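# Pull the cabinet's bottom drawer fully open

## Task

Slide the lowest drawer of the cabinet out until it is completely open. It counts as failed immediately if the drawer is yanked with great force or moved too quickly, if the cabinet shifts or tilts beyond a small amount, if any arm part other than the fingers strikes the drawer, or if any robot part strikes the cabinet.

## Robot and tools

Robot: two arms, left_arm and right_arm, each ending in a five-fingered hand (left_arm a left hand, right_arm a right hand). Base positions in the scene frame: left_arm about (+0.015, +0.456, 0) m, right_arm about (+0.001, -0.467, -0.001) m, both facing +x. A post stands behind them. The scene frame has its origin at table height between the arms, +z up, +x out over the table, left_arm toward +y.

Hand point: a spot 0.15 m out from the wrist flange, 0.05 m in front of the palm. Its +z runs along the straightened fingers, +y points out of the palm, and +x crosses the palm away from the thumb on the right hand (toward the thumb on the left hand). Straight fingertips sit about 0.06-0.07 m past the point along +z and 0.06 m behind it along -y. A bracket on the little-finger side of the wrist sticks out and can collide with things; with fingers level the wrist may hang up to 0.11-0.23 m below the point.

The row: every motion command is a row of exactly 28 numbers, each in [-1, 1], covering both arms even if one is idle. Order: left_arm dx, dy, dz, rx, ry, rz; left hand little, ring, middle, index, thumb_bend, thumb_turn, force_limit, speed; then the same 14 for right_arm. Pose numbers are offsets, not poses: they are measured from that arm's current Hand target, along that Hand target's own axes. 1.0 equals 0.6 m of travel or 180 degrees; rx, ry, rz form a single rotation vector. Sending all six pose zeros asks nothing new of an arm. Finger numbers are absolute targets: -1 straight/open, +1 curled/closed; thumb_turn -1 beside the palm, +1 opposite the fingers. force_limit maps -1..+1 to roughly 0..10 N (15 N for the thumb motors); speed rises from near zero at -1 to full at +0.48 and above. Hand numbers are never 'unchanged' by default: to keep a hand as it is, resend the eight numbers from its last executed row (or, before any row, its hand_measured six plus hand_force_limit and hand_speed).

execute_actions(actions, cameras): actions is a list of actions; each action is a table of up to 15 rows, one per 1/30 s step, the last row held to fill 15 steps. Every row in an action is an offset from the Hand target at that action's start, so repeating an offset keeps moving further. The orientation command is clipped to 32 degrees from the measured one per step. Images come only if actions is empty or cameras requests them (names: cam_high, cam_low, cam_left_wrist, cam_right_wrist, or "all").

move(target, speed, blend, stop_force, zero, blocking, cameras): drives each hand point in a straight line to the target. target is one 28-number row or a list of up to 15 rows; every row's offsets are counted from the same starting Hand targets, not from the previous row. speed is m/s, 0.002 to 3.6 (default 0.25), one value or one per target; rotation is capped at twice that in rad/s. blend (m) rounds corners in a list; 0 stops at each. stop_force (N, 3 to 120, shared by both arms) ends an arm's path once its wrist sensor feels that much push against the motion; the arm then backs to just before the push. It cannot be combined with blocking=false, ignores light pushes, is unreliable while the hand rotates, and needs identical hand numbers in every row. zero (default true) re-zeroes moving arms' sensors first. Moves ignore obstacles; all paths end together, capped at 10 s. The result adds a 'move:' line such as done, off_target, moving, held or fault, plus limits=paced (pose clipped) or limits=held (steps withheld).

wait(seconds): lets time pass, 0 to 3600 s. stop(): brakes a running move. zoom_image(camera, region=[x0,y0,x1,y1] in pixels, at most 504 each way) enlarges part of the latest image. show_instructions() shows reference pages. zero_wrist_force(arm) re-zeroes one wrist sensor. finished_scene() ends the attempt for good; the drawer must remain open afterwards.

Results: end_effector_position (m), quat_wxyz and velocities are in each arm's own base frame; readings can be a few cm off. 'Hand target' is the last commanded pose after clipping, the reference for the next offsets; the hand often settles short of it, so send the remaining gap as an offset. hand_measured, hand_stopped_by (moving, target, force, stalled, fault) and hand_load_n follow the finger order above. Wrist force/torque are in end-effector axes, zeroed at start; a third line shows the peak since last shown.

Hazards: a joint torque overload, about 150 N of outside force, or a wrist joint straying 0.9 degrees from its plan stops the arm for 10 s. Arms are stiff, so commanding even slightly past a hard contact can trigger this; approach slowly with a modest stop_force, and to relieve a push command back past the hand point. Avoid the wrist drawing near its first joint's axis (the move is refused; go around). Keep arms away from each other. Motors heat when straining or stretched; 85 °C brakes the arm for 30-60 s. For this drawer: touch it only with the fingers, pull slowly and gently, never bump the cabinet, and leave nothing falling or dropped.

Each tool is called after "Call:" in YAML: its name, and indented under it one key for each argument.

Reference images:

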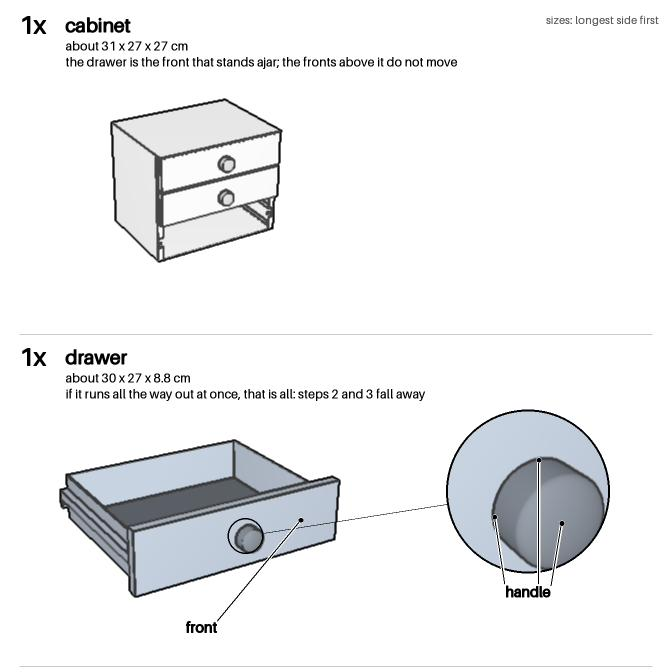

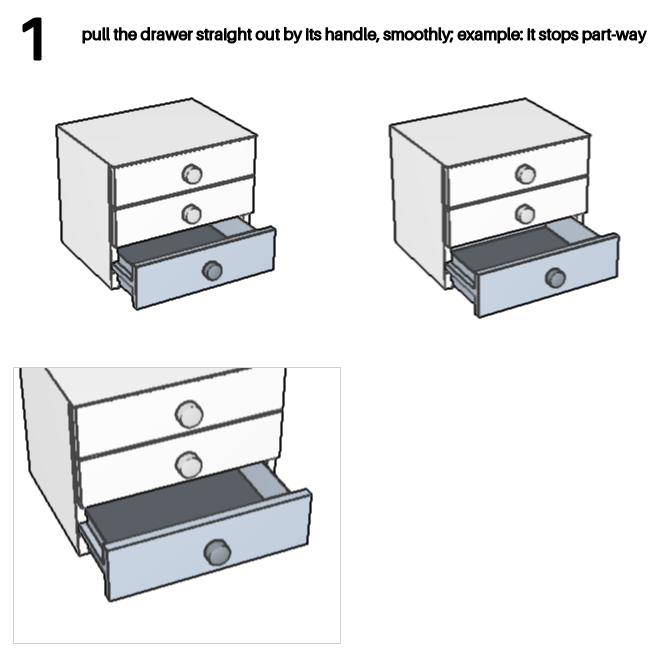

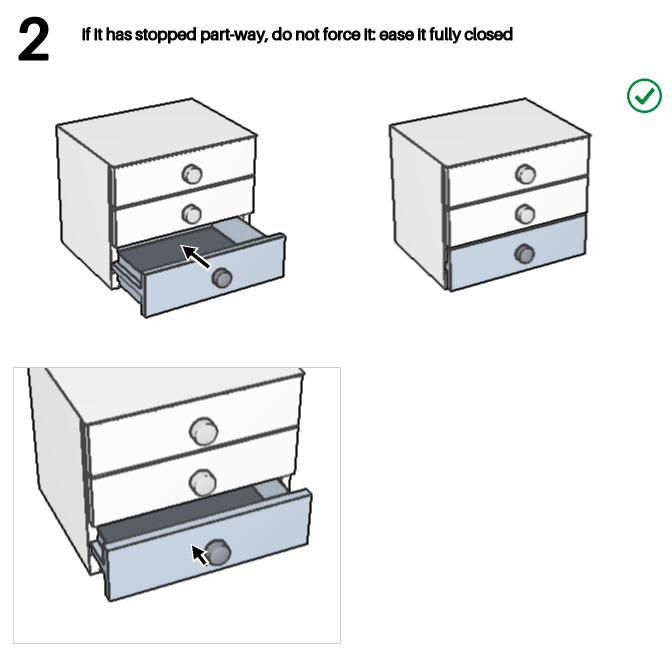

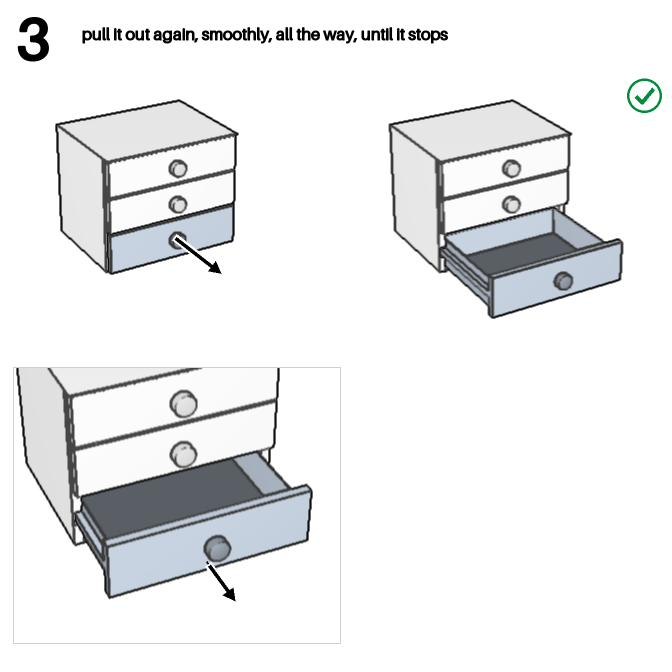

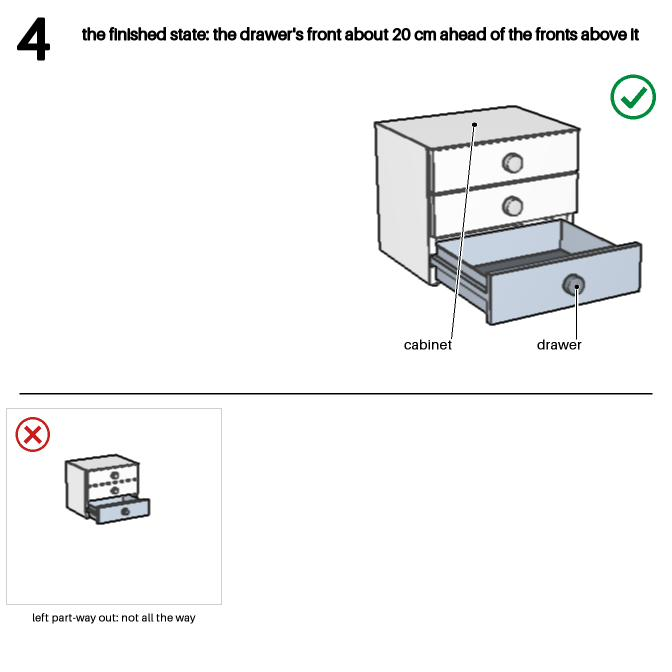

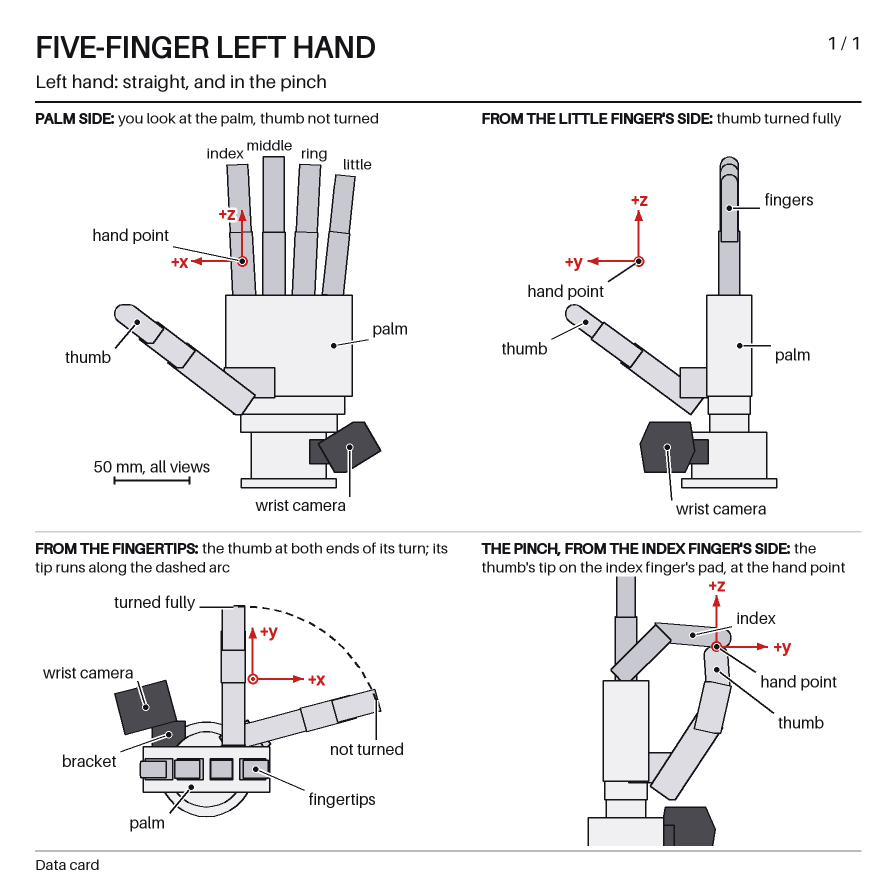

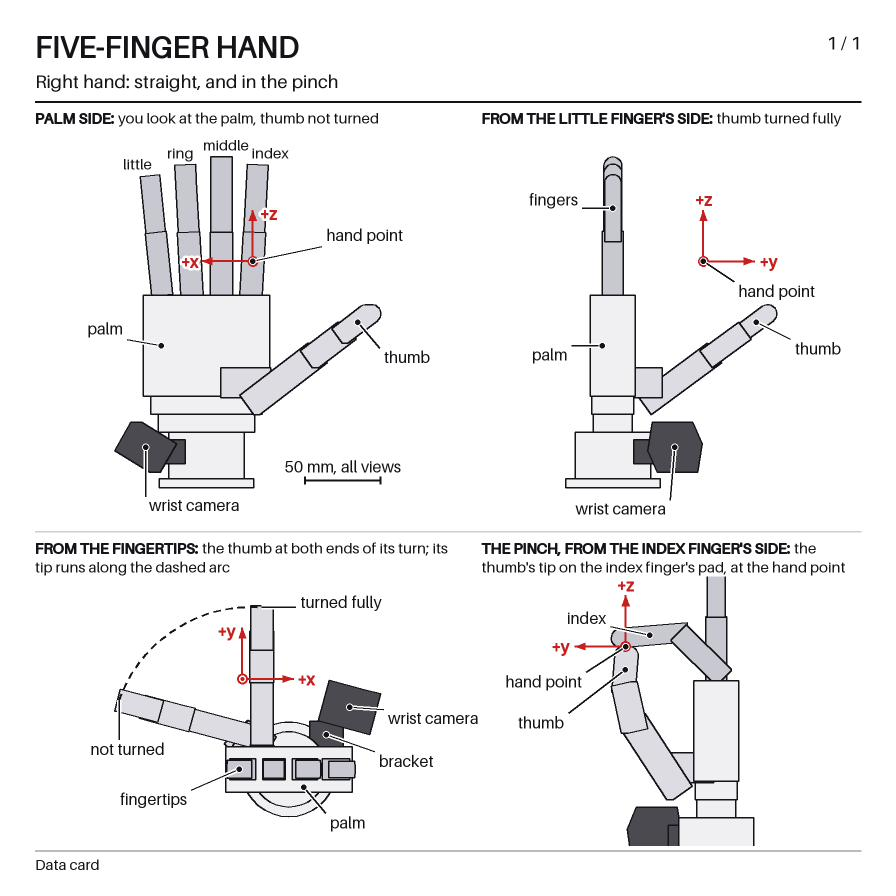

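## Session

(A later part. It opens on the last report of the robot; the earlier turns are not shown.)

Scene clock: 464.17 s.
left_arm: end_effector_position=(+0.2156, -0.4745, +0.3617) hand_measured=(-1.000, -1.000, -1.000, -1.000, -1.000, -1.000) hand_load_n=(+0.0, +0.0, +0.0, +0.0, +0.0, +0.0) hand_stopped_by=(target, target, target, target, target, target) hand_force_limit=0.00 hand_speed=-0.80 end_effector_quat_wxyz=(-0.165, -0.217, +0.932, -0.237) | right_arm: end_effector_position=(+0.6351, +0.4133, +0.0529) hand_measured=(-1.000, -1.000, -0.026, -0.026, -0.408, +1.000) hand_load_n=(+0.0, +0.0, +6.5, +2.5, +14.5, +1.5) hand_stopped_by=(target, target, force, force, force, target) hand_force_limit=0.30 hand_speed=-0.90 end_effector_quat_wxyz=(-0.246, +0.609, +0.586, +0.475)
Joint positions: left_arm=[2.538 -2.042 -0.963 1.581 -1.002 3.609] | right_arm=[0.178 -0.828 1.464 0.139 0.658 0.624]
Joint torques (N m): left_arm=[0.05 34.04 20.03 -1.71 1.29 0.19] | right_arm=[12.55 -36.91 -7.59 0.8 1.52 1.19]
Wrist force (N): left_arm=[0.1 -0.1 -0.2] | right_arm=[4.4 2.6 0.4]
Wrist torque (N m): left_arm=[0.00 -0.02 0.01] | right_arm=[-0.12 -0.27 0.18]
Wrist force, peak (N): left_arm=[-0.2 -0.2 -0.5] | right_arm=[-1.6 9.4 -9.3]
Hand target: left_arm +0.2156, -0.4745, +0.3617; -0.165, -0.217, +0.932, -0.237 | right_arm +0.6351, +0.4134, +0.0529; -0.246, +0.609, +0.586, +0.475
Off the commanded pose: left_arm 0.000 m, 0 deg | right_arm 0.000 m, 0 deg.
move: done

Call:
move:
  target: [0,0,0,0,0,0,-1,-1,-1,-1,-1,-1,0,-0.8, -0.0005,0.0505,0.0293,0,0,0,-1,-1,0.3,0.3,-0.1,1,0.3,-0.9]
  speed: 0.008
  stop_force: 9
  cameras: ["cam_high","cam_right_wrist"]

Call:
zoom_image:
  camera: "cam_high"
  region: [220, 220, 320, 360]

Scene clock: 472.03 s.
left_arm: end_effector_position=(+0.2156, -0.4745, +0.3617) hand_measured=(-1.000, -1.000, -1.000, -1.000, -1.000, -1.000) hand_load_n=(+0.0, +0.0, +0.0, +0.0, +0.0, -0.5) hand_stopped_by=(target, target, target, target, target, target) hand_force_limit=0.00 hand_speed=-0.80 end_effector_quat_wxyz=(-0.165, -0.217, +0.932, -0.237) | right_arm: end_effector_position=(+0.6355, +0.4135, +0.0529) hand_measured=(-1.000, -1.000, -0.026, -0.026, -0.408, +1.000) hand_load_n=(+0.0, +0.0, +6.5, +2.0, +14.5, +1.0) hand_stopped_by=(target, target, force, force, force, target) hand_force_limit=0.30 hand_speed=-0.90 end_effector_quat_wxyz=(-0.246, +0.609, +0.586, +0.475)
Joint positions: left_arm=[2.538 -2.042 -0.963 1.581 -1.002 3.609] | right_arm=[0.178 -0.827 1.463 0.139 0.659 0.624]
Joint torques (N m): left_arm=[-0.23 34.87 20.21 -1.66 1.09 -0.08] | right_arm=[2.19 -59.36 -2.39 2.29 0.42 -1.4]
Wrist force (N): left_arm=[-0.1 -0.1 -0.2] | right_arm=[2.0 5.7 -1.7]
Wrist torque (N m): left_arm=[0.00 0.00 0.00] | right_arm=[0.11 -0.08 0.15]
Wrist force, peak (N): left_arm=[-0.2 -0.2 -0.4] | right_arm=[4.4 5.1 -4.5]
Hand target: left_arm +0.2156, -0.4745, +0.3617; -0.165, -0.217, +0.932, -0.237 | right_arm +0.6355, +0.4135, +0.0529; -0.246, +0.609, +0.586, +0.475 (not the last commanded pose)
Off the commanded pose: left_arm 0.000 m, 0 deg | right_arm 0.035 m, 0 deg.
move: contact (right_arm)
cam_right_wrist: T_world_to_cam=[[0.89329, -0.01031, 0.44935, -0.58157], [0.20671, -0.87832, -0.43108, 0.25822], [0.39912, 0.47796, -0.78247, -0.29551]] pos_world=[0.58408, 0.36205, 0.14142]

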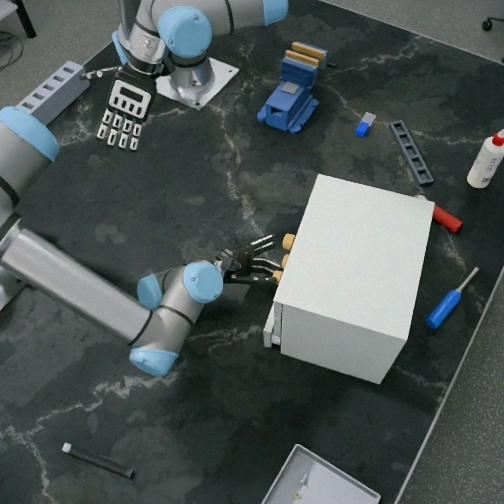

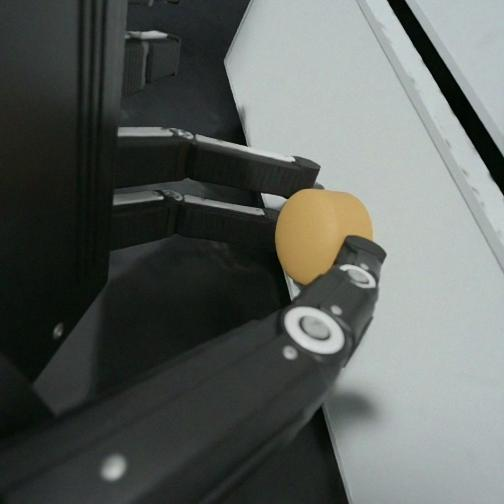

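Scaled by 3.600.

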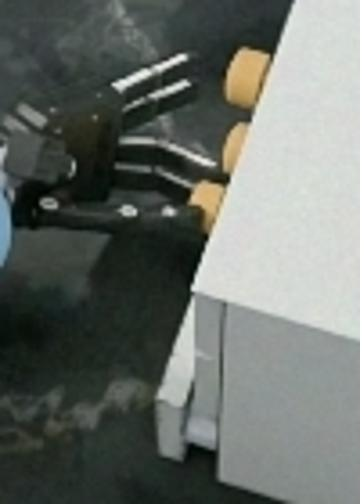

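Call:
move:
  target: [0,0,0,0,0,0,-1,-1,-1,-1,-1,-1,0,-0.8, -0.0005,0.0505,0.0293,0,0,0,-1,-1,0.3,0.3,-0.1,1,0.3,-0.9]
  speed: 0.01
  stop_force: 14
  cameras: ["cam_high","cam_right_wrist"]

Scene clock: 481.33 s.
left_arm: end_effector_position=(+0.2156, -0.4745, +0.3617) hand_measured=(-1.000, -1.000, -1.000, -1.000, -1.000, -1.000) hand_load_n=(+0.0, +0.0, -0.5, +0.0, +0.0, +0.0) hand_stopped_by=(target, target, target, target, target, target) hand_force_limit=0.00 hand_speed=-0.80 end_effector_quat_wxyz=(-0.165, -0.217, +0.932, -0.237) | right_arm: end_effector_position=(+0.6693, +0.4225, +0.0529) hand_measured=(-1.000, -1.000, -0.026, -0.026, -0.408, +1.000) hand_load_n=(+0.0, +0.0, +1.0, +0.5, +15.0, +0.0) hand_stopped_by=(target, target, force, force, force, target) hand_force_limit=0.30 hand_speed=-0.90 end_effector_quat_wxyz=(-0.246, +0.609, +0.586, +0.475)
Joint positions: left_arm=[2.538 -2.042 -0.963 1.581 -1.002 3.609] | right_arm=[0.183 -0.758 1.329 0.199 0.662 0.63]
Joint torques (N m): left_arm=[1.32 34.53 18.98 -1.68 1.41 -0.05] | right_arm=[4.58 -59.76 -5.53 -1.31 -0.91 -1.17]
Wrist force (N): left_arm=[-0.1 -0.2 0.0] | right_arm=[2.2 0.9 -14.9]
Wrist torque (N m): left_arm=[-0.03 0.02 0.00] | right_arm=[0.12 0.09 -0.04]
Wrist force, peak (N): left_arm=[-0.2 -0.3 -0.4] | right_arm=[1.2 -5.1 -17.2]
Hand target: left_arm +0.2156, -0.4745, +0.3617; -0.165, -0.217, +0.932, -0.237 | right_arm +0.6693, +0.4225, +0.0529; -0.246, +0.609, +0.586, +0.475
Off the commanded pose: left_arm 0.000 m, 0 deg | right_arm 0.000 m, 0 deg.
move: contact (right_arm)
cam_right_wrist: T_world_to_cam=[[0.89337, -0.01032, 0.44921, -0.61169], [0.20662, -0.87833, -0.4311, 0.25929], [0.399, 0.47795, -0.78254, -0.31326]] pos_world=[0.61788, 0.37115, 0.14142]

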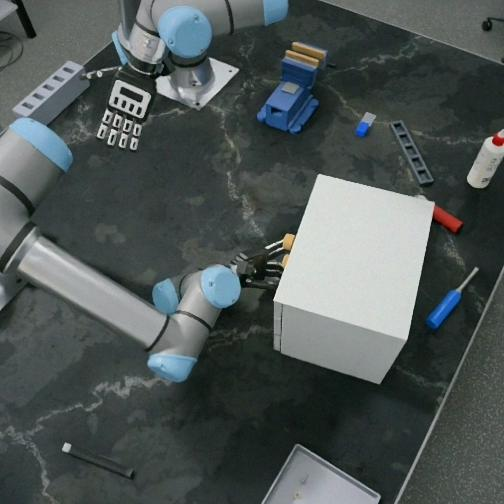

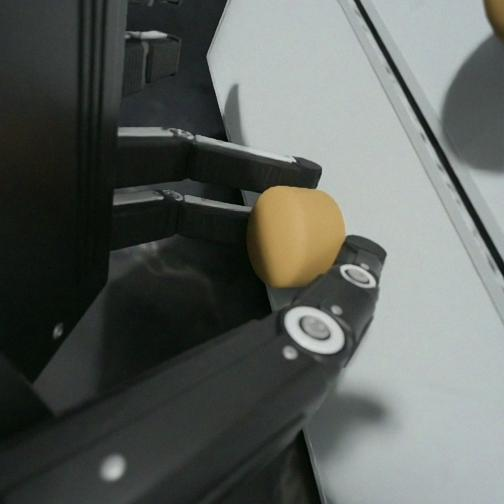

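Call:
move:
  target: [0,0,0,0,0,0,-1,-1,-1,-1,-1,-1,0,-0.8, 0,0,0,0,0,0,-1,-1,-0.1,-0.1,-0.5,1,0.3,-0.6]

Call:
move:
  target: [0,0,0,0,0,0,-1,-1,-1,-1,-1,-1,0,-0.8, 0,-0.0018,-0.001,0,0,0,-1,-1,-0.1,-0.1,-0.5,1,0.3,-0.6]
  speed: 0.02
  cameras: ["cam_high","cam_right_wrist"]

Call:
zoom_image:
  camera: "cam_right_wrist"
  region: [230, 150, 400, 320]

Call:
zoom_image:
  camera: "cam_high"
  region: [220, 220, 320, 360]

Scene clock: 489.87 s.
left_arm: end_effector_position=(+0.2156, -0.4745, +0.3617) hand_measured=(-1.000, -1.000, -1.000, -1.000, -1.000, -1.000) hand_load_n=(+0.0, +0.0, +0.0, +0.0, +0.0, +0.0) hand_stopped_by=(target, target, target, target, target, target) hand_force_limit=0.00 hand_speed=-0.80 end_effector_quat_wxyz=(-0.165, -0.217, +0.932, -0.237) | right_arm: end_effector_position=(+0.6693, +0.4225, +0.0529) hand_measured=(-1.000, -1.000, -0.098, -0.100, -0.500, +1.000) hand_load_n=(+0.0, +0.0, -6.0, +0.0, +0.0, +0.0) hand_stopped_by=(target, target, target, target, target, target) hand_force_limit=0.30 hand_speed=-0.60 end_effector_quat_wxyz=(-0.246, +0.609, +0.586, +0.475)
Joint positions: left_arm=[2.538 -2.042 -0.963 1.581 -1.002 3.609] | right_arm=[0.183 -0.758 1.329 0.199 0.662 0.63]
Joint torques (N m): left_arm=[0.63 34.3 19.19 -1.65 0.91 0.03] | right_arm=[-5.93 -60.38 -9.45 -0.49 -2.26 -1.39]
Wrist force (N): left_arm=[-0.1 -0.1 -0.1] | right_arm=[0.1 -5.5 -5.9]
Wrist torque (N m): left_arm=[0.00 0.01 0.00] | right_arm=[-0.26 0.04 -0.15]
Wrist force, peak (N): left_arm=[0.1 -0.4 -0.3] | right_arm=[2.0 0.8 -15.0]
Hand target: left_arm +0.2156, -0.4745, +0.3617; -0.165, -0.217, +0.932, -0.237 | right_arm +0.6693, +0.4225, +0.0529; -0.246, +0.609, +0.586, +0.475
Off the commanded pose: left_arm 0.000 m, 0 deg | right_arm 0.000 m, 0 deg.
move: done

Scene clock: 490.37 s.
left_arm: end_effector_position=(+0.2156, -0.4745, +0.3617) hand_measured=(-1.000, -1.000, -1.000, -1.000, -1.000, -1.000) hand_load_n=(+0.0, +0.0, +0.0, +0.0, +0.0, +0.0) hand_stopped_by=(target, target, target, target, target, target) hand_force_limit=0.00 hand_speed=-0.80 end_effector_quat_wxyz=(-0.165, -0.217, +0.932, -0.237) | right_arm: end_effector_position=(+0.6681, +0.4222, +0.0530) hand_measured=(-1.000, -1.000, -0.100, -0.100, -0.500, +1.000) hand_load_n=(+0.0, +0.0, +0.0, +0.0, +0.0, +0.0) hand_stopped_by=(target, target, target, target, target, target) hand_force_limit=0.30 hand_speed=-0.60 end_effector_quat_wxyz=(-0.246, +0.609, +0.586, +0.475)
Joint positions: left_arm=[2.538 -2.042 -0.963 1.581 -1.002 3.609] | right_arm=[0.183 -0.761 1.334 0.197 0.662 0.629]
Joint torques (N m): left_arm=[0.17 32.87 18.66 -1.48 1.12 -0.16] | right_arm=[-12.5 -41.89 -24.92 3.03 -2.84 -0.84]
Wrist force (N): left_arm=[-0.1 -0.3 -0.2] | right_arm=[1.2 -0.5 0.1]
Wrist torque (N m): left_arm=[-0.02 0.01 -0.01] | right_arm=[-0.11 -0.20 0.00]
Wrist force, peak (N): left_arm=[-0.2 -0.3 -0.1] | right_arm=[0.3 -5.0 -5.7]
Hand target: left_arm +0.2156, -0.4745, +0.3617; -0.165, -0.217, +0.932, -0.237 | right_arm +0.6681, +0.4222, +0.0529; -0.246, +0.609, +0.586, +0.475
Off the commanded pose: left_arm 0.000 m, 0 deg | right_arm 0.000 m, 0 deg.
move: done
cam_right_wrist: T_world_to_cam=[[0.89325, -0.01031, 0.44944, -0.61063], [0.20674, -0.87833, -0.43104, 0.25924], [0.3992, 0.47795, -0.78243, -0.3127]] pos_world=[0.61668, 0.37085, 0.14152]

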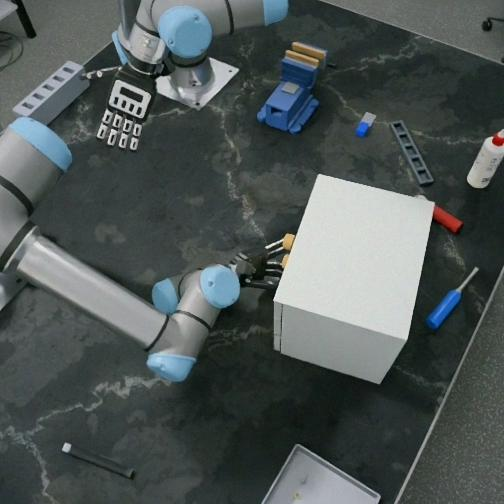

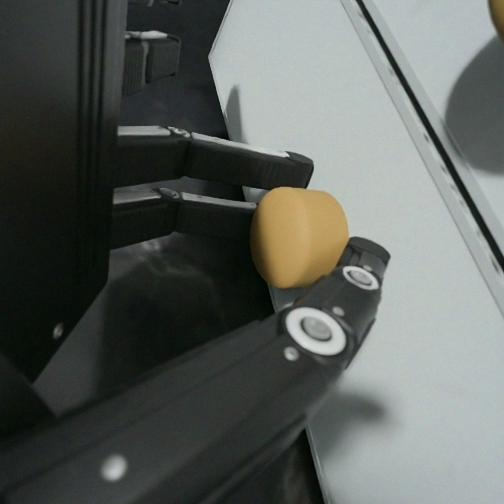

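Scaled by 2.965.

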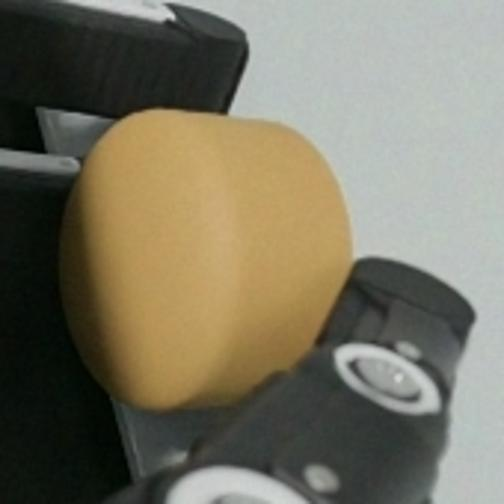

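Scaled by 3.600.

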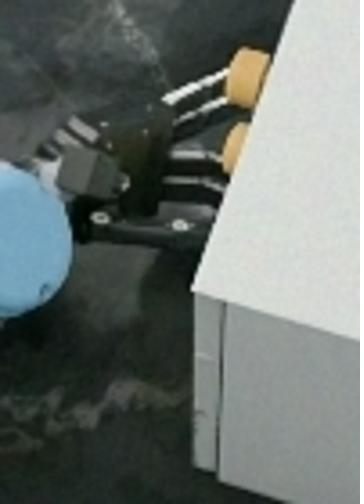

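Call:
move:
  target: [0,0,0,0,0,0,-1,-1,-1,-1,-1,-1,0,-0.8, 0,0,0,0,0,0,-1,-1,0.2,0.2,-0.2,1,-0.7,-0.9]

Call:
move:
  target: [0,0,0,0,0,0,-1,-1,-1,-1,-1,-1,0,-0.8, 0,0,0,0,0,0,-1,-1,0.3,0.3,-0.1,1,0.4,-0.9]

Scene clock: 494.60 s.
left_arm: end_effector_position=(+0.2156, -0.4745, +0.3617) hand_measured=(-1.000, -1.000, -1.000, -1.000, -1.000, -1.000) hand_load_n=(+0.0, +0.0, +0.0, +0.0, +0.0, +0.0) hand_stopped_by=(target, target, target, target, target, target) hand_force_limit=0.00 hand_speed=-0.80 end_effector_quat_wxyz=(-0.165, -0.217, +0.932, -0.237) | right_arm: end_effector_position=(+0.6681, +0.4222, +0.0529) hand_measured=(-1.000, -1.000, -0.026, -0.018, -0.458, +1.000) hand_load_n=(+0.0, +0.0, +1.5, +2.5, +2.0, +0.0) hand_stopped_by=(target, target, force, force, force, target) hand_force_limit=-0.70 hand_speed=-0.90 end_effector_quat_wxyz=(-0.246, +0.609, +0.586, +0.475)
Joint positions: left_arm=[2.538 -2.042 -0.963 1.581 -1.002 3.609] | right_arm=[0.183 -0.761 1.334 0.197 0.662 0.629]
Joint torques (N m): left_arm=[0.27 32.48 18.95 -1.5 1.33 -0.05] | right_arm=[-12.37 -36.51 -24.08 2.99 -2.91 0.56]
Wrist force (N): left_arm=[0.0 -0.3 -0.3] | right_arm=[1.2 -0.4 1.5]
Wrist torque (N m): left_arm=[-0.02 -0.01 0.01] | right_arm=[-0.15 -0.22 -0.02]
Wrist force, peak (N): left_arm=[0.0 -0.2 -0.5] | right_arm=[1.3 -0.4 1.9]
Hand target: left_arm +0.2156, -0.4745, +0.3617; -0.165, -0.217, +0.932, -0.237 | right_arm +0.6681, +0.4222, +0.0529; -0.246, +0.609, +0.586, +0.475
Off the commanded pose: left_arm 0.000 m, 0 deg | right_arm 0.000 m, 0 deg.
move: done

Scene clock: 495.10 s.
left_arm: end_effector_position=(+0.2156, -0.4745, +0.3617) hand_measured=(-1.000, -1.000, -1.000, -1.000, -1.000, -1.000) hand_load_n=(+0.0, +0.0, +0.0, +0.0, +0.0, +0.0) hand_stopped_by=(target, target, target, target, target, target) hand_force_limit=0.00 hand_speed=-0.80 end_effector_quat_wxyz=(-0.165, -0.217, +0.932, -0.237) | right_arm: end_effector_position=(+0.6681, +0.4222, +0.0528) hand_measured=(-1.000, -1.000, -0.010, -0.002, -0.436, +1.000) hand_load_n=(+0.0, +0.0, +7.0, +9.0, +10.5, +0.5) hand_stopped_by=(target, target, force, force, force, target) hand_force_limit=0.40 hand_speed=-0.90 end_effector_quat_wxyz=(-0.246, +0.609, +0.586, +0.475)
Joint positions: left_arm=[2.538 -2.042 -0.963 1.581 -1.002 3.609] | right_arm=[0.183 -0.761 1.334 0.197 0.662 0.629]
Joint torques (N m): left_arm=[0.42 34.16 18.88 -1.32 1.5 -0.12] | right_arm=[-12.45 -41.17 -23.68 3.01 -1.94 0.43]
Wrist force (N): left_arm=[0.0 -0.1 -0.2] | right_arm=[1.3 0.6 5.6]
Wrist torque (N m): left_arm=[0.01 -0.01 0.01] | right_arm=[-0.12 -0.30 -0.01]
Wrist force, peak (N): left_arm=[-0.2 -0.3 -0.2] | right_arm=[1.1 -1.0 7.1]
Hand target: left_arm +0.2156, -0.4745, +0.3617; -0.165, -0.217, +0.932, -0.237 | right_arm +0.6681, +0.4222, +0.0529; -0.246, +0.609, +0.586, +0.475
Off the commanded pose: left_arm 0.000 m, 0 deg | right_arm 0.000 m, 0 deg.
move: done

Call:
move:
  target: [0,0,0,0,0,0,-1,-1,-1,-1,-1,-1,0,-0.8, 0.0015,-0.1442,-0.0837,0,0,0,-1,-1,0.3,0.3,-0.1,1,0.4,-0.9]
  speed: 0.03
  stop_force: 14
  cameras: ["cam_high","cam_right_wrist"]

Scene clock: 504.00 s.
left_arm: end_effector_position=(+0.2156, -0.4745, +0.3617) hand_measured=(-1.000, -1.000, -1.000, -1.000, -1.000, -1.000) hand_load_n=(+0.0, +0.0, +0.0, +0.0, +0.0, +0.0) hand_stopped_by=(target, target, target, target, target, target) hand_force_limit=0.00 hand_speed=-0.80 end_effector_quat_wxyz=(-0.165, -0.217, +0.932, -0.237) | right_arm: end_effector_position=(+0.5715, +0.3963, +0.0529) hand_measured=(-1.000, -1.000, -0.010, -0.002, -0.436, +1.000) hand_load_n=(+0.0, +0.0, +11.5, +15.0, +4.0, +1.0) hand_stopped_by=(target, target, force, force, force, target) hand_force_limit=0.40 hand_speed=-0.90 end_effector_quat_wxyz=(-0.246, +0.609, +0.586, +0.475)
Joint positions: left_arm=[2.538 -2.042 -0.963 1.581 -1.002 3.609] | right_arm=[0.166 -0.947 1.692 0.041 0.65 0.61]
Joint torques (N m): left_arm=[-0.31 32.97 19.62 -1.31 1.25 0.14] | right_arm=[-1.48 -32.01 -27.15 1.42 2.49 0.68]
Wrist force (N): left_arm=[-0.1 -0.1 -0.2] | right_arm=[3.1 -13.5 9.4]
Wrist torque (N m): left_arm=[0.00 0.00 0.00] | right_arm=[-0.58 -0.45 0.06]
Wrist force, peak (N): left_arm=[-0.1 -0.4 -0.5] | right_arm=[0.7 -13.6 10.7]
Hand target: left_arm +0.2156, -0.4745, +0.3617; -0.165, -0.217, +0.932, -0.237 | right_arm +0.5714, +0.3963, +0.0529; -0.246, +0.609, +0.586, +0.475
Off the commanded pose: left_arm 0.000 m, 0 deg | right_arm 0.000 m, 0 deg.
move: done
cam_right_wrist: T_world_to_cam=[[0.89333, -0.01037, 0.44928, -0.52461], [0.20661, -0.87834, -0.43108, 0.25645], [0.39909, 0.47793, -0.78251, -0.26163]] pos_world=[0.52008, 0.34485, 0.14152]

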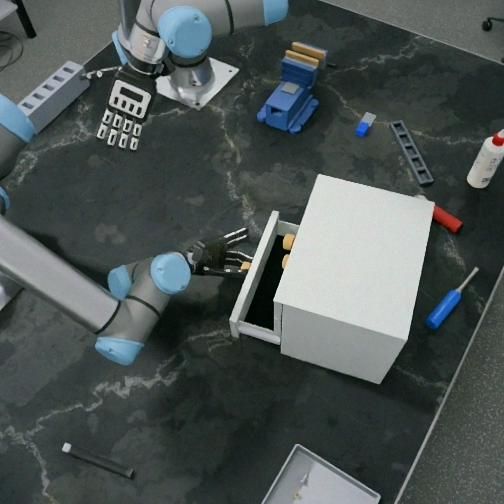

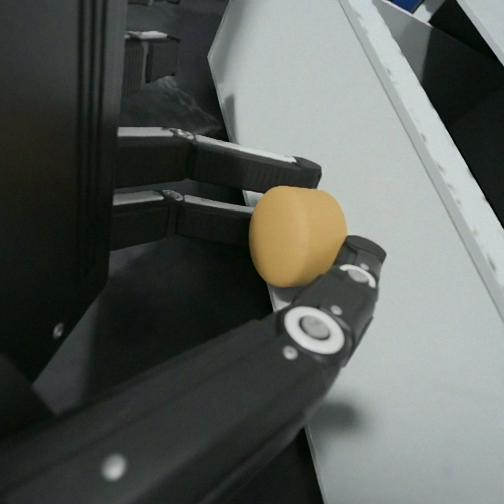

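Call:
move:
  target: [0,0,0,0,0,0,-1,-1,-1,-1,-1,-1,0,-0.8, 0.003,-0.1312,-0.0728,0,0,0,-1,-1,0.3,0.3,-0.1,1,0.4,-0.9]
  speed: 0.03
  stop_force: 16
  cameras: ["cam_high","cam_right_wrist"]

Scene clock: 526.93 s.
left_arm: end_effector_position=(+0.2156, -0.4745, +0.3617) hand_measured=(-1.000, -1.000, -1.000, -1.000, -1.000, -1.000) hand_load_n=(+0.0, +0.0, +0.0, +0.0, -0.5, +0.0) hand_stopped_by=(target, target, target, target, target, target) hand_force_limit=0.00 hand_speed=-0.80 end_effector_quat_wxyz=(-0.165, -0.217, +0.932, -0.237) | right_arm: end_effector_position=(+0.4840, +0.3750, +0.0529) hand_measured=(-1.000, -1.000, -0.010, -0.002, -0.436, +1.000) hand_load_n=(+0.0, +0.0, +8.5, +13.0, +6.0, +4.5) hand_stopped_by=(target, target, force, force, force, target) hand_force_limit=0.40 hand_speed=-0.90 end_effector_quat_wxyz=(-0.246, +0.609, +0.586, +0.475)
Joint positions: left_arm=[2.538 -2.042 -0.963 1.581 -1.002 3.609] | right_arm=[0.149 -1.098 1.971 -0.07 0.638 0.589]
Joint torques (N m): left_arm=[-0.04 33.46 18.88 -1.48 1.42 -0.04] | right_arm=[9.33 -26.2 -26.35 1.26 0.19 0.25]
Wrist force (N): left_arm=[-0.1 -0.2 -0.3] | right_arm=[-4.0 -9.5 3.8]
Wrist torque (N m): left_arm=[0.01 -0.01 0.00] | right_arm=[-0.41 -0.26 0.18]
Wrist force, peak (N): left_arm=[-0.1 -0.3 -0.5] | right_arm=[3.2 -13.6 9.5]
Hand target: left_arm +0.2156, -0.4745, +0.3617; -0.165, -0.217, +0.932, -0.237 | right_arm +0.4840, +0.3750, +0.0529; -0.246, +0.609, +0.586, +0.475
Off the commanded pose: left_arm 0.000 m, 0 deg | right_arm 0.000 m, 0 deg.
move: done
cam_right_wrist: T_world_to_cam=[[0.89333, -0.01037, 0.44928, -0.44667], [0.20661, -0.87834, -0.43108, 0.25582], [0.39909, 0.47793, -0.78251, -0.21653]] pos_world=[0.43258, 0.32355, 0.14152]

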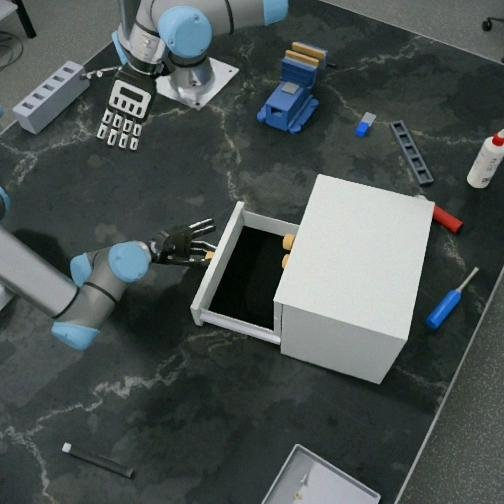

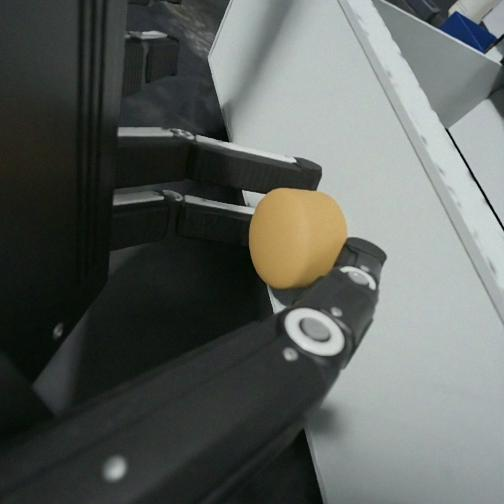

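Call:
move:
  target: [0,0,0,0,0,0,-1,-1,-1,-1,-1,-1,0,-0.8, 0.0007,-0.0435,-0.0247,0,0,0,-1,-1,0.3,0.3,-0.1,1,0.4,-0.9]
  speed: 0.01
  stop_force: 10
  cameras: ["cam_high","cam_right_wrist"]

Scene clock: 531.80 s.
left_arm: end_effector_position=(+0.2156, -0.4745, +0.3617) hand_measured=(-1.000, -1.000, -1.000, -1.000, -1.000, -1.000) hand_load_n=(+0.0, +0.0, +0.0, +0.0, +0.0, -0.5) hand_stopped_by=(target, target, target, target, target, target) hand_force_limit=0.00 hand_speed=-0.80 end_effector_quat_wxyz=(-0.165, -0.217, +0.932, -0.237) | right_arm: end_effector_position=(+0.4836, +0.3749, +0.0528) hand_measured=(-1.000, -1.000, -0.010, -0.002, -0.436, +1.000) hand_load_n=(+0.0, +0.0, +8.0, +12.5, +6.5, +4.5) hand_stopped_by=(target, target, force, force, force, target) hand_force_limit=0.40 hand_speed=-0.90 end_effector_quat_wxyz=(-0.246, +0.609, +0.586, +0.475)
Joint positions: left_arm=[2.538 -2.042 -0.963 1.581 -1.002 3.609] | right_arm=[0.149 -1.099 1.972 -0.07 0.638 0.589]
Joint torques (N m): left_arm=[0.32 33.85 19.37 -1.47 1.27 0.27] | right_arm=[1.68 -25.2 -23.96 0.77 -1.04 0.34]
Wrist force (N): left_arm=[-0.1 -0.3 -0.1] | right_arm=[-3.5 -8.6 3.1]
Wrist torque (N m): left_arm=[-0.03 0.00 0.00] | right_arm=[-0.43 -0.25 0.18]
Wrist force, peak (N): left_arm=[-0.2 -0.3 -0.4] | right_arm=[-4.1 -9.4 3.8]
Hand target: left_arm +0.2156, -0.4745, +0.3617; -0.165, -0.217, +0.932, -0.237 | right_arm +0.4836, +0.3749, +0.0528; -0.246, +0.609, +0.586, +0.475 (not the last commanded pose)
Off the commanded pose: left_arm 0.000 m, 0 deg | right_arm 0.030 m, 0 deg.
move: contact (right_arm)
cam_right_wrist: T_world_to_cam=[[0.89349, -0.01037, 0.44896, -0.44638], [0.20642, -0.87837, -0.43111, 0.25593], [0.39882, 0.47787, -0.78268, -0.21634]] pos_world=[0.43228, 0.32355, 0.14142]

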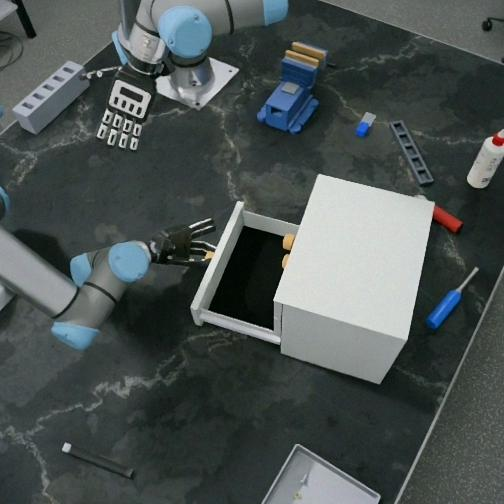

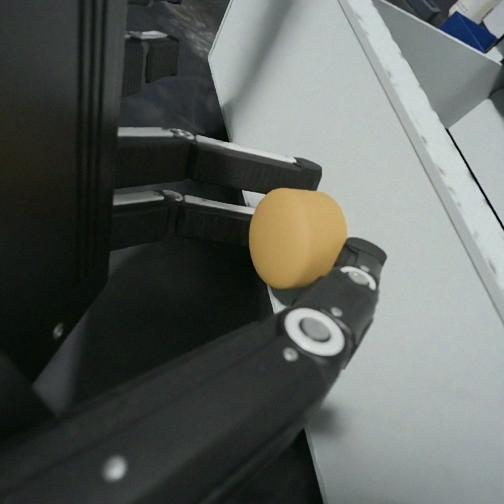

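Call:
move:
  target: [0,0,0,0,0,0,-1,-1,-1,-1,-1,-1,0,-0.8, 0.0007,-0.0435,-0.0247,0,0,0,-1,-1,0.3,0.3,-0.1,1,0.4,-0.9]
  speed: 0.01
  stop_force: 16
  cameras: ["cam_high","cam_right_wrist"]

Scene clock: 538.83 s.
left_arm: end_effector_position=(+0.2156, -0.4745, +0.3617) hand_measured=(-1.000, -1.000, -1.000, -1.000, -1.000, -1.000) hand_load_n=(+0.0, -0.5, +0.0, -0.5, +0.0, +0.0) hand_stopped_by=(target, target, target, target, target, target) hand_force_limit=0.00 hand_speed=-0.80 end_effector_quat_wxyz=(-0.165, -0.217, +0.932, -0.237) | right_arm: end_effector_position=(+0.4546, +0.3675, +0.0528) hand_measured=(-1.000, -1.000, -0.010, +0.000, -0.434, +1.000) hand_load_n=(+0.0, +0.0, +6.0, +0.0, +0.0, +0.5) hand_stopped_by=(target, target, force, force, force, target) hand_force_limit=0.40 hand_speed=-0.90 end_effector_quat_wxyz=(-0.246, +0.609, +0.586, +0.475)
Joint positions: left_arm=[2.538 -2.042 -0.963 1.581 -1.002 3.609] | right_arm=[0.14 -1.147 2.059 -0.1 0.632 0.578]
Joint torques (N m): left_arm=[-0.04 34.28 18.83 -1.34 1.49 -0.13] | right_arm=[0.07 -17.74 -19.78 2.69 -0.76 0.51]
Wrist force (N): left_arm=[0.0 0.0 -0.2] | right_arm=[2.9 -3.5 3.1]
Wrist torque (N m): left_arm=[0.01 -0.01 0.00] | right_arm=[-0.15 -0.28 0.16]
Wrist force, peak (N): left_arm=[0.0 -0.3 -0.5] | right_arm=[3.6 3.1 11.9]
Hand target: left_arm +0.2156, -0.4745, +0.3617; -0.165, -0.217, +0.932, -0.237 | right_arm +0.4545, +0.3675, +0.0528; -0.246, +0.609, +0.586, +0.475
Off the commanded pose: left_arm 0.000 m, 0 deg | right_arm 0.000 m, 0 deg.
move: done
cam_right_wrist: T_world_to_cam=[[0.89349, -0.01037, 0.44896, -0.42045], [0.20642, -0.87837, -0.43111, 0.25535], [0.39882, 0.47787, -0.78268, -0.20115]] pos_world=[0.40318, 0.31605, 0.14142]

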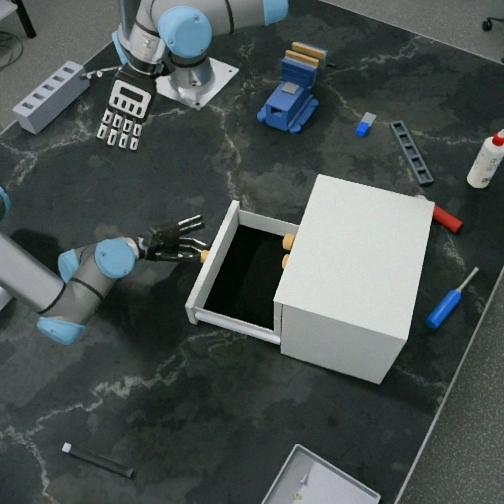

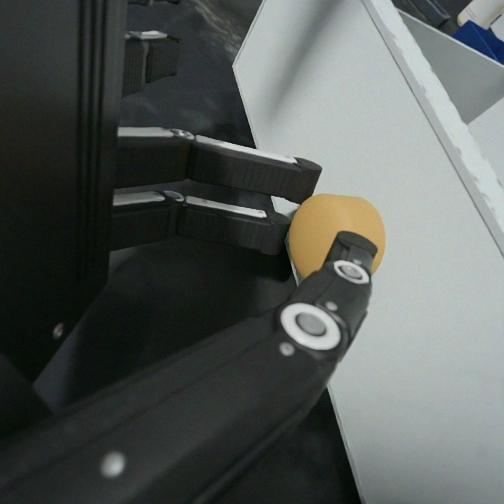

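Call:
move:
  target: [0,0,0,0,0,0,-1,-1,-1,-1,-1,-1,0,-0.8, 0,0,0,0,0,0,-1,-1,-0.2,-0.2,-0.7,1,0.4,-0.6]

Call:
move:
  target: [0,0,0,0,0,0,-1,-1,-1,-1,-1,-1,0,-0.8, 0,-0.0857,-0.0515,0,0,0,-1,-1,-0.2,-0.2,-0.7,1,0.4,-0.6]
  speed: 0.1
  cameras: ["cam_high","cam_right_wrist"]

Call:
zoom_image:
  camera: "cam_high"
  region: [170, 180, 350, 360]

Scene clock: 545.43 s.
left_arm: end_effector_position=(+0.2156, -0.4745, +0.3617) hand_measured=(-1.000, -1.000, -1.000, -1.000, -1.000, -1.000) hand_load_n=(+0.0, -0.5, +0.0, +0.0, -0.5, +0.0) hand_stopped_by=(target, target, target, target, target, target) hand_force_limit=0.00 hand_speed=-0.80 end_effector_quat_wxyz=(-0.165, -0.217, +0.932, -0.237) | right_arm: end_effector_position=(+0.4546, +0.3675, +0.0528) hand_measured=(-1.000, -1.000, -0.200, -0.200, -0.700, +1.000) hand_load_n=(+0.0, +0.0, +0.0, +0.0, +0.0, +0.5) hand_stopped_by=(target, target, target, target, target, target) hand_force_limit=0.40 hand_speed=-0.60 end_effector_quat_wxyz=(-0.246, +0.609, +0.586, +0.475)
Joint positions: left_arm=[2.538 -2.042 -0.963 1.581 -1.002 3.609] | right_arm=[0.14 -1.147 2.059 -0.1 0.632 0.578]
Joint torques (N m): left_arm=[-0.01 33.3 19.78 -1.21 1.45 -0.01] | right_arm=[10.64 -17.51 -18.29 2.82 0.63 0.51]
Wrist force (N): left_arm=[0.1 -0.2 -0.1] | right_arm=[1.1 0.8 0.1]
Wrist torque (N m): left_arm=[-0.02 -0.03 0.01] | right_arm=[0.15 -0.15 0.24]
Wrist force, peak (N): left_arm=[-0.3 -0.3 -0.4] | right_arm=[3.2 -3.5 3.2]
Hand target: left_arm +0.2156, -0.4745, +0.3617; -0.165, -0.217, +0.932, -0.237 | right_arm +0.4545, +0.3675, +0.0528; -0.246, +0.609, +0.586, +0.475
Off the commanded pose: left_arm 0.000 m, 0 deg | right_arm 0.000 m, 0 deg.
move: done

Scene clock: 546.50 s.
left_arm: end_effector_position=(+0.2156, -0.4745, +0.3617) hand_measured=(-1.000, -1.000, -1.000, -1.000, -1.000, -1.000) hand_load_n=(+0.0, -0.5, +0.0, +0.0, +0.0, +0.0) hand_stopped_by=(target, target, target, target, target, target) hand_force_limit=0.00 hand_speed=-0.80 end_effector_quat_wxyz=(-0.165, -0.217, +0.932, -0.237) | right_arm: end_effector_position=(+0.3971, +0.3509, +0.0530) hand_measured=(-1.000, -1.000, -0.200, -0.200, -0.700, +1.000) hand_load_n=(+0.0, +0.0, +0.0, +0.0, +0.0, +0.0) hand_stopped_by=(target, target, target, target, target, target) hand_force_limit=0.40 hand_speed=-0.60 end_effector_quat_wxyz=(-0.246, +0.609, +0.586, +0.475)
Joint positions: left_arm=[2.538 -2.042 -0.963 1.581 -1.002 3.609] | right_arm=[0.11 -1.242 2.228 -0.145 0.612 0.541]
Joint torques (N m): left_arm=[1.08 34.12 20.09 -1.19 1.38 -0.06] | right_arm=[12.39 -15.49 -0.26 3.07 1.02 0.41]
Wrist force (N): left_arm=[0.1 -0.3 -0.1] | right_arm=[1.2 0.7 0.3]
Wrist torque (N m): left_arm=[-0.04 -0.02 0.01] | right_arm=[0.08 -0.18 0.15]
Wrist force, peak (N): left_arm=[-0.4 -0.2 -0.3] | right_arm=[1.2 1.8 0.7]
Hand target: left_arm +0.2156, -0.4745, +0.3617; -0.165, -0.217, +0.932, -0.237 | right_arm +0.3969, +0.3510, +0.0529; -0.246, +0.609, +0.586, +0.475
Off the commanded pose: left_arm 0.000 m, 0 deg | right_arm 0.000 m, 0 deg.
move: done
cam_right_wrist: T_world_to_cam=[[0.89335, -0.01045, 0.44924, -0.36926], [0.2065, -0.87838, -0.43106, 0.25274], [0.39911, 0.47785, -0.78254, -0.17036]] pos_world=[0.34568, 0.29955, 0.14152]

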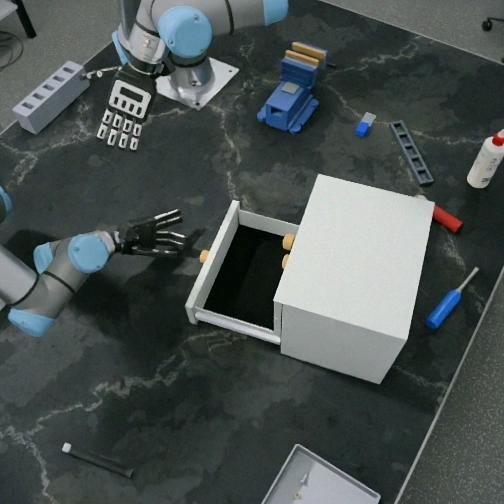

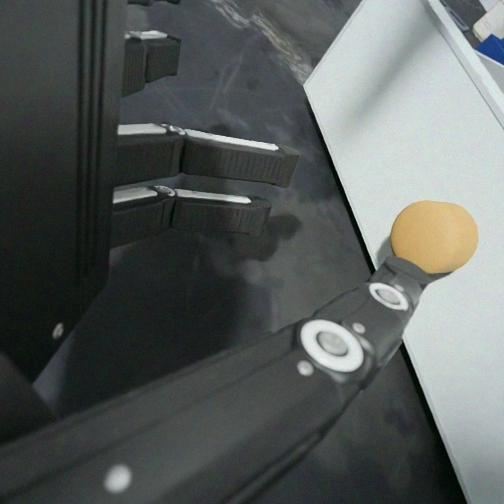

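Scaled by 2.800.

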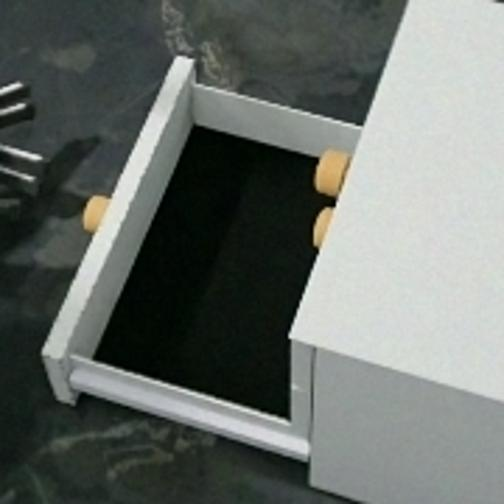

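Call:
finished_scene:

The scene is finished: the task was done.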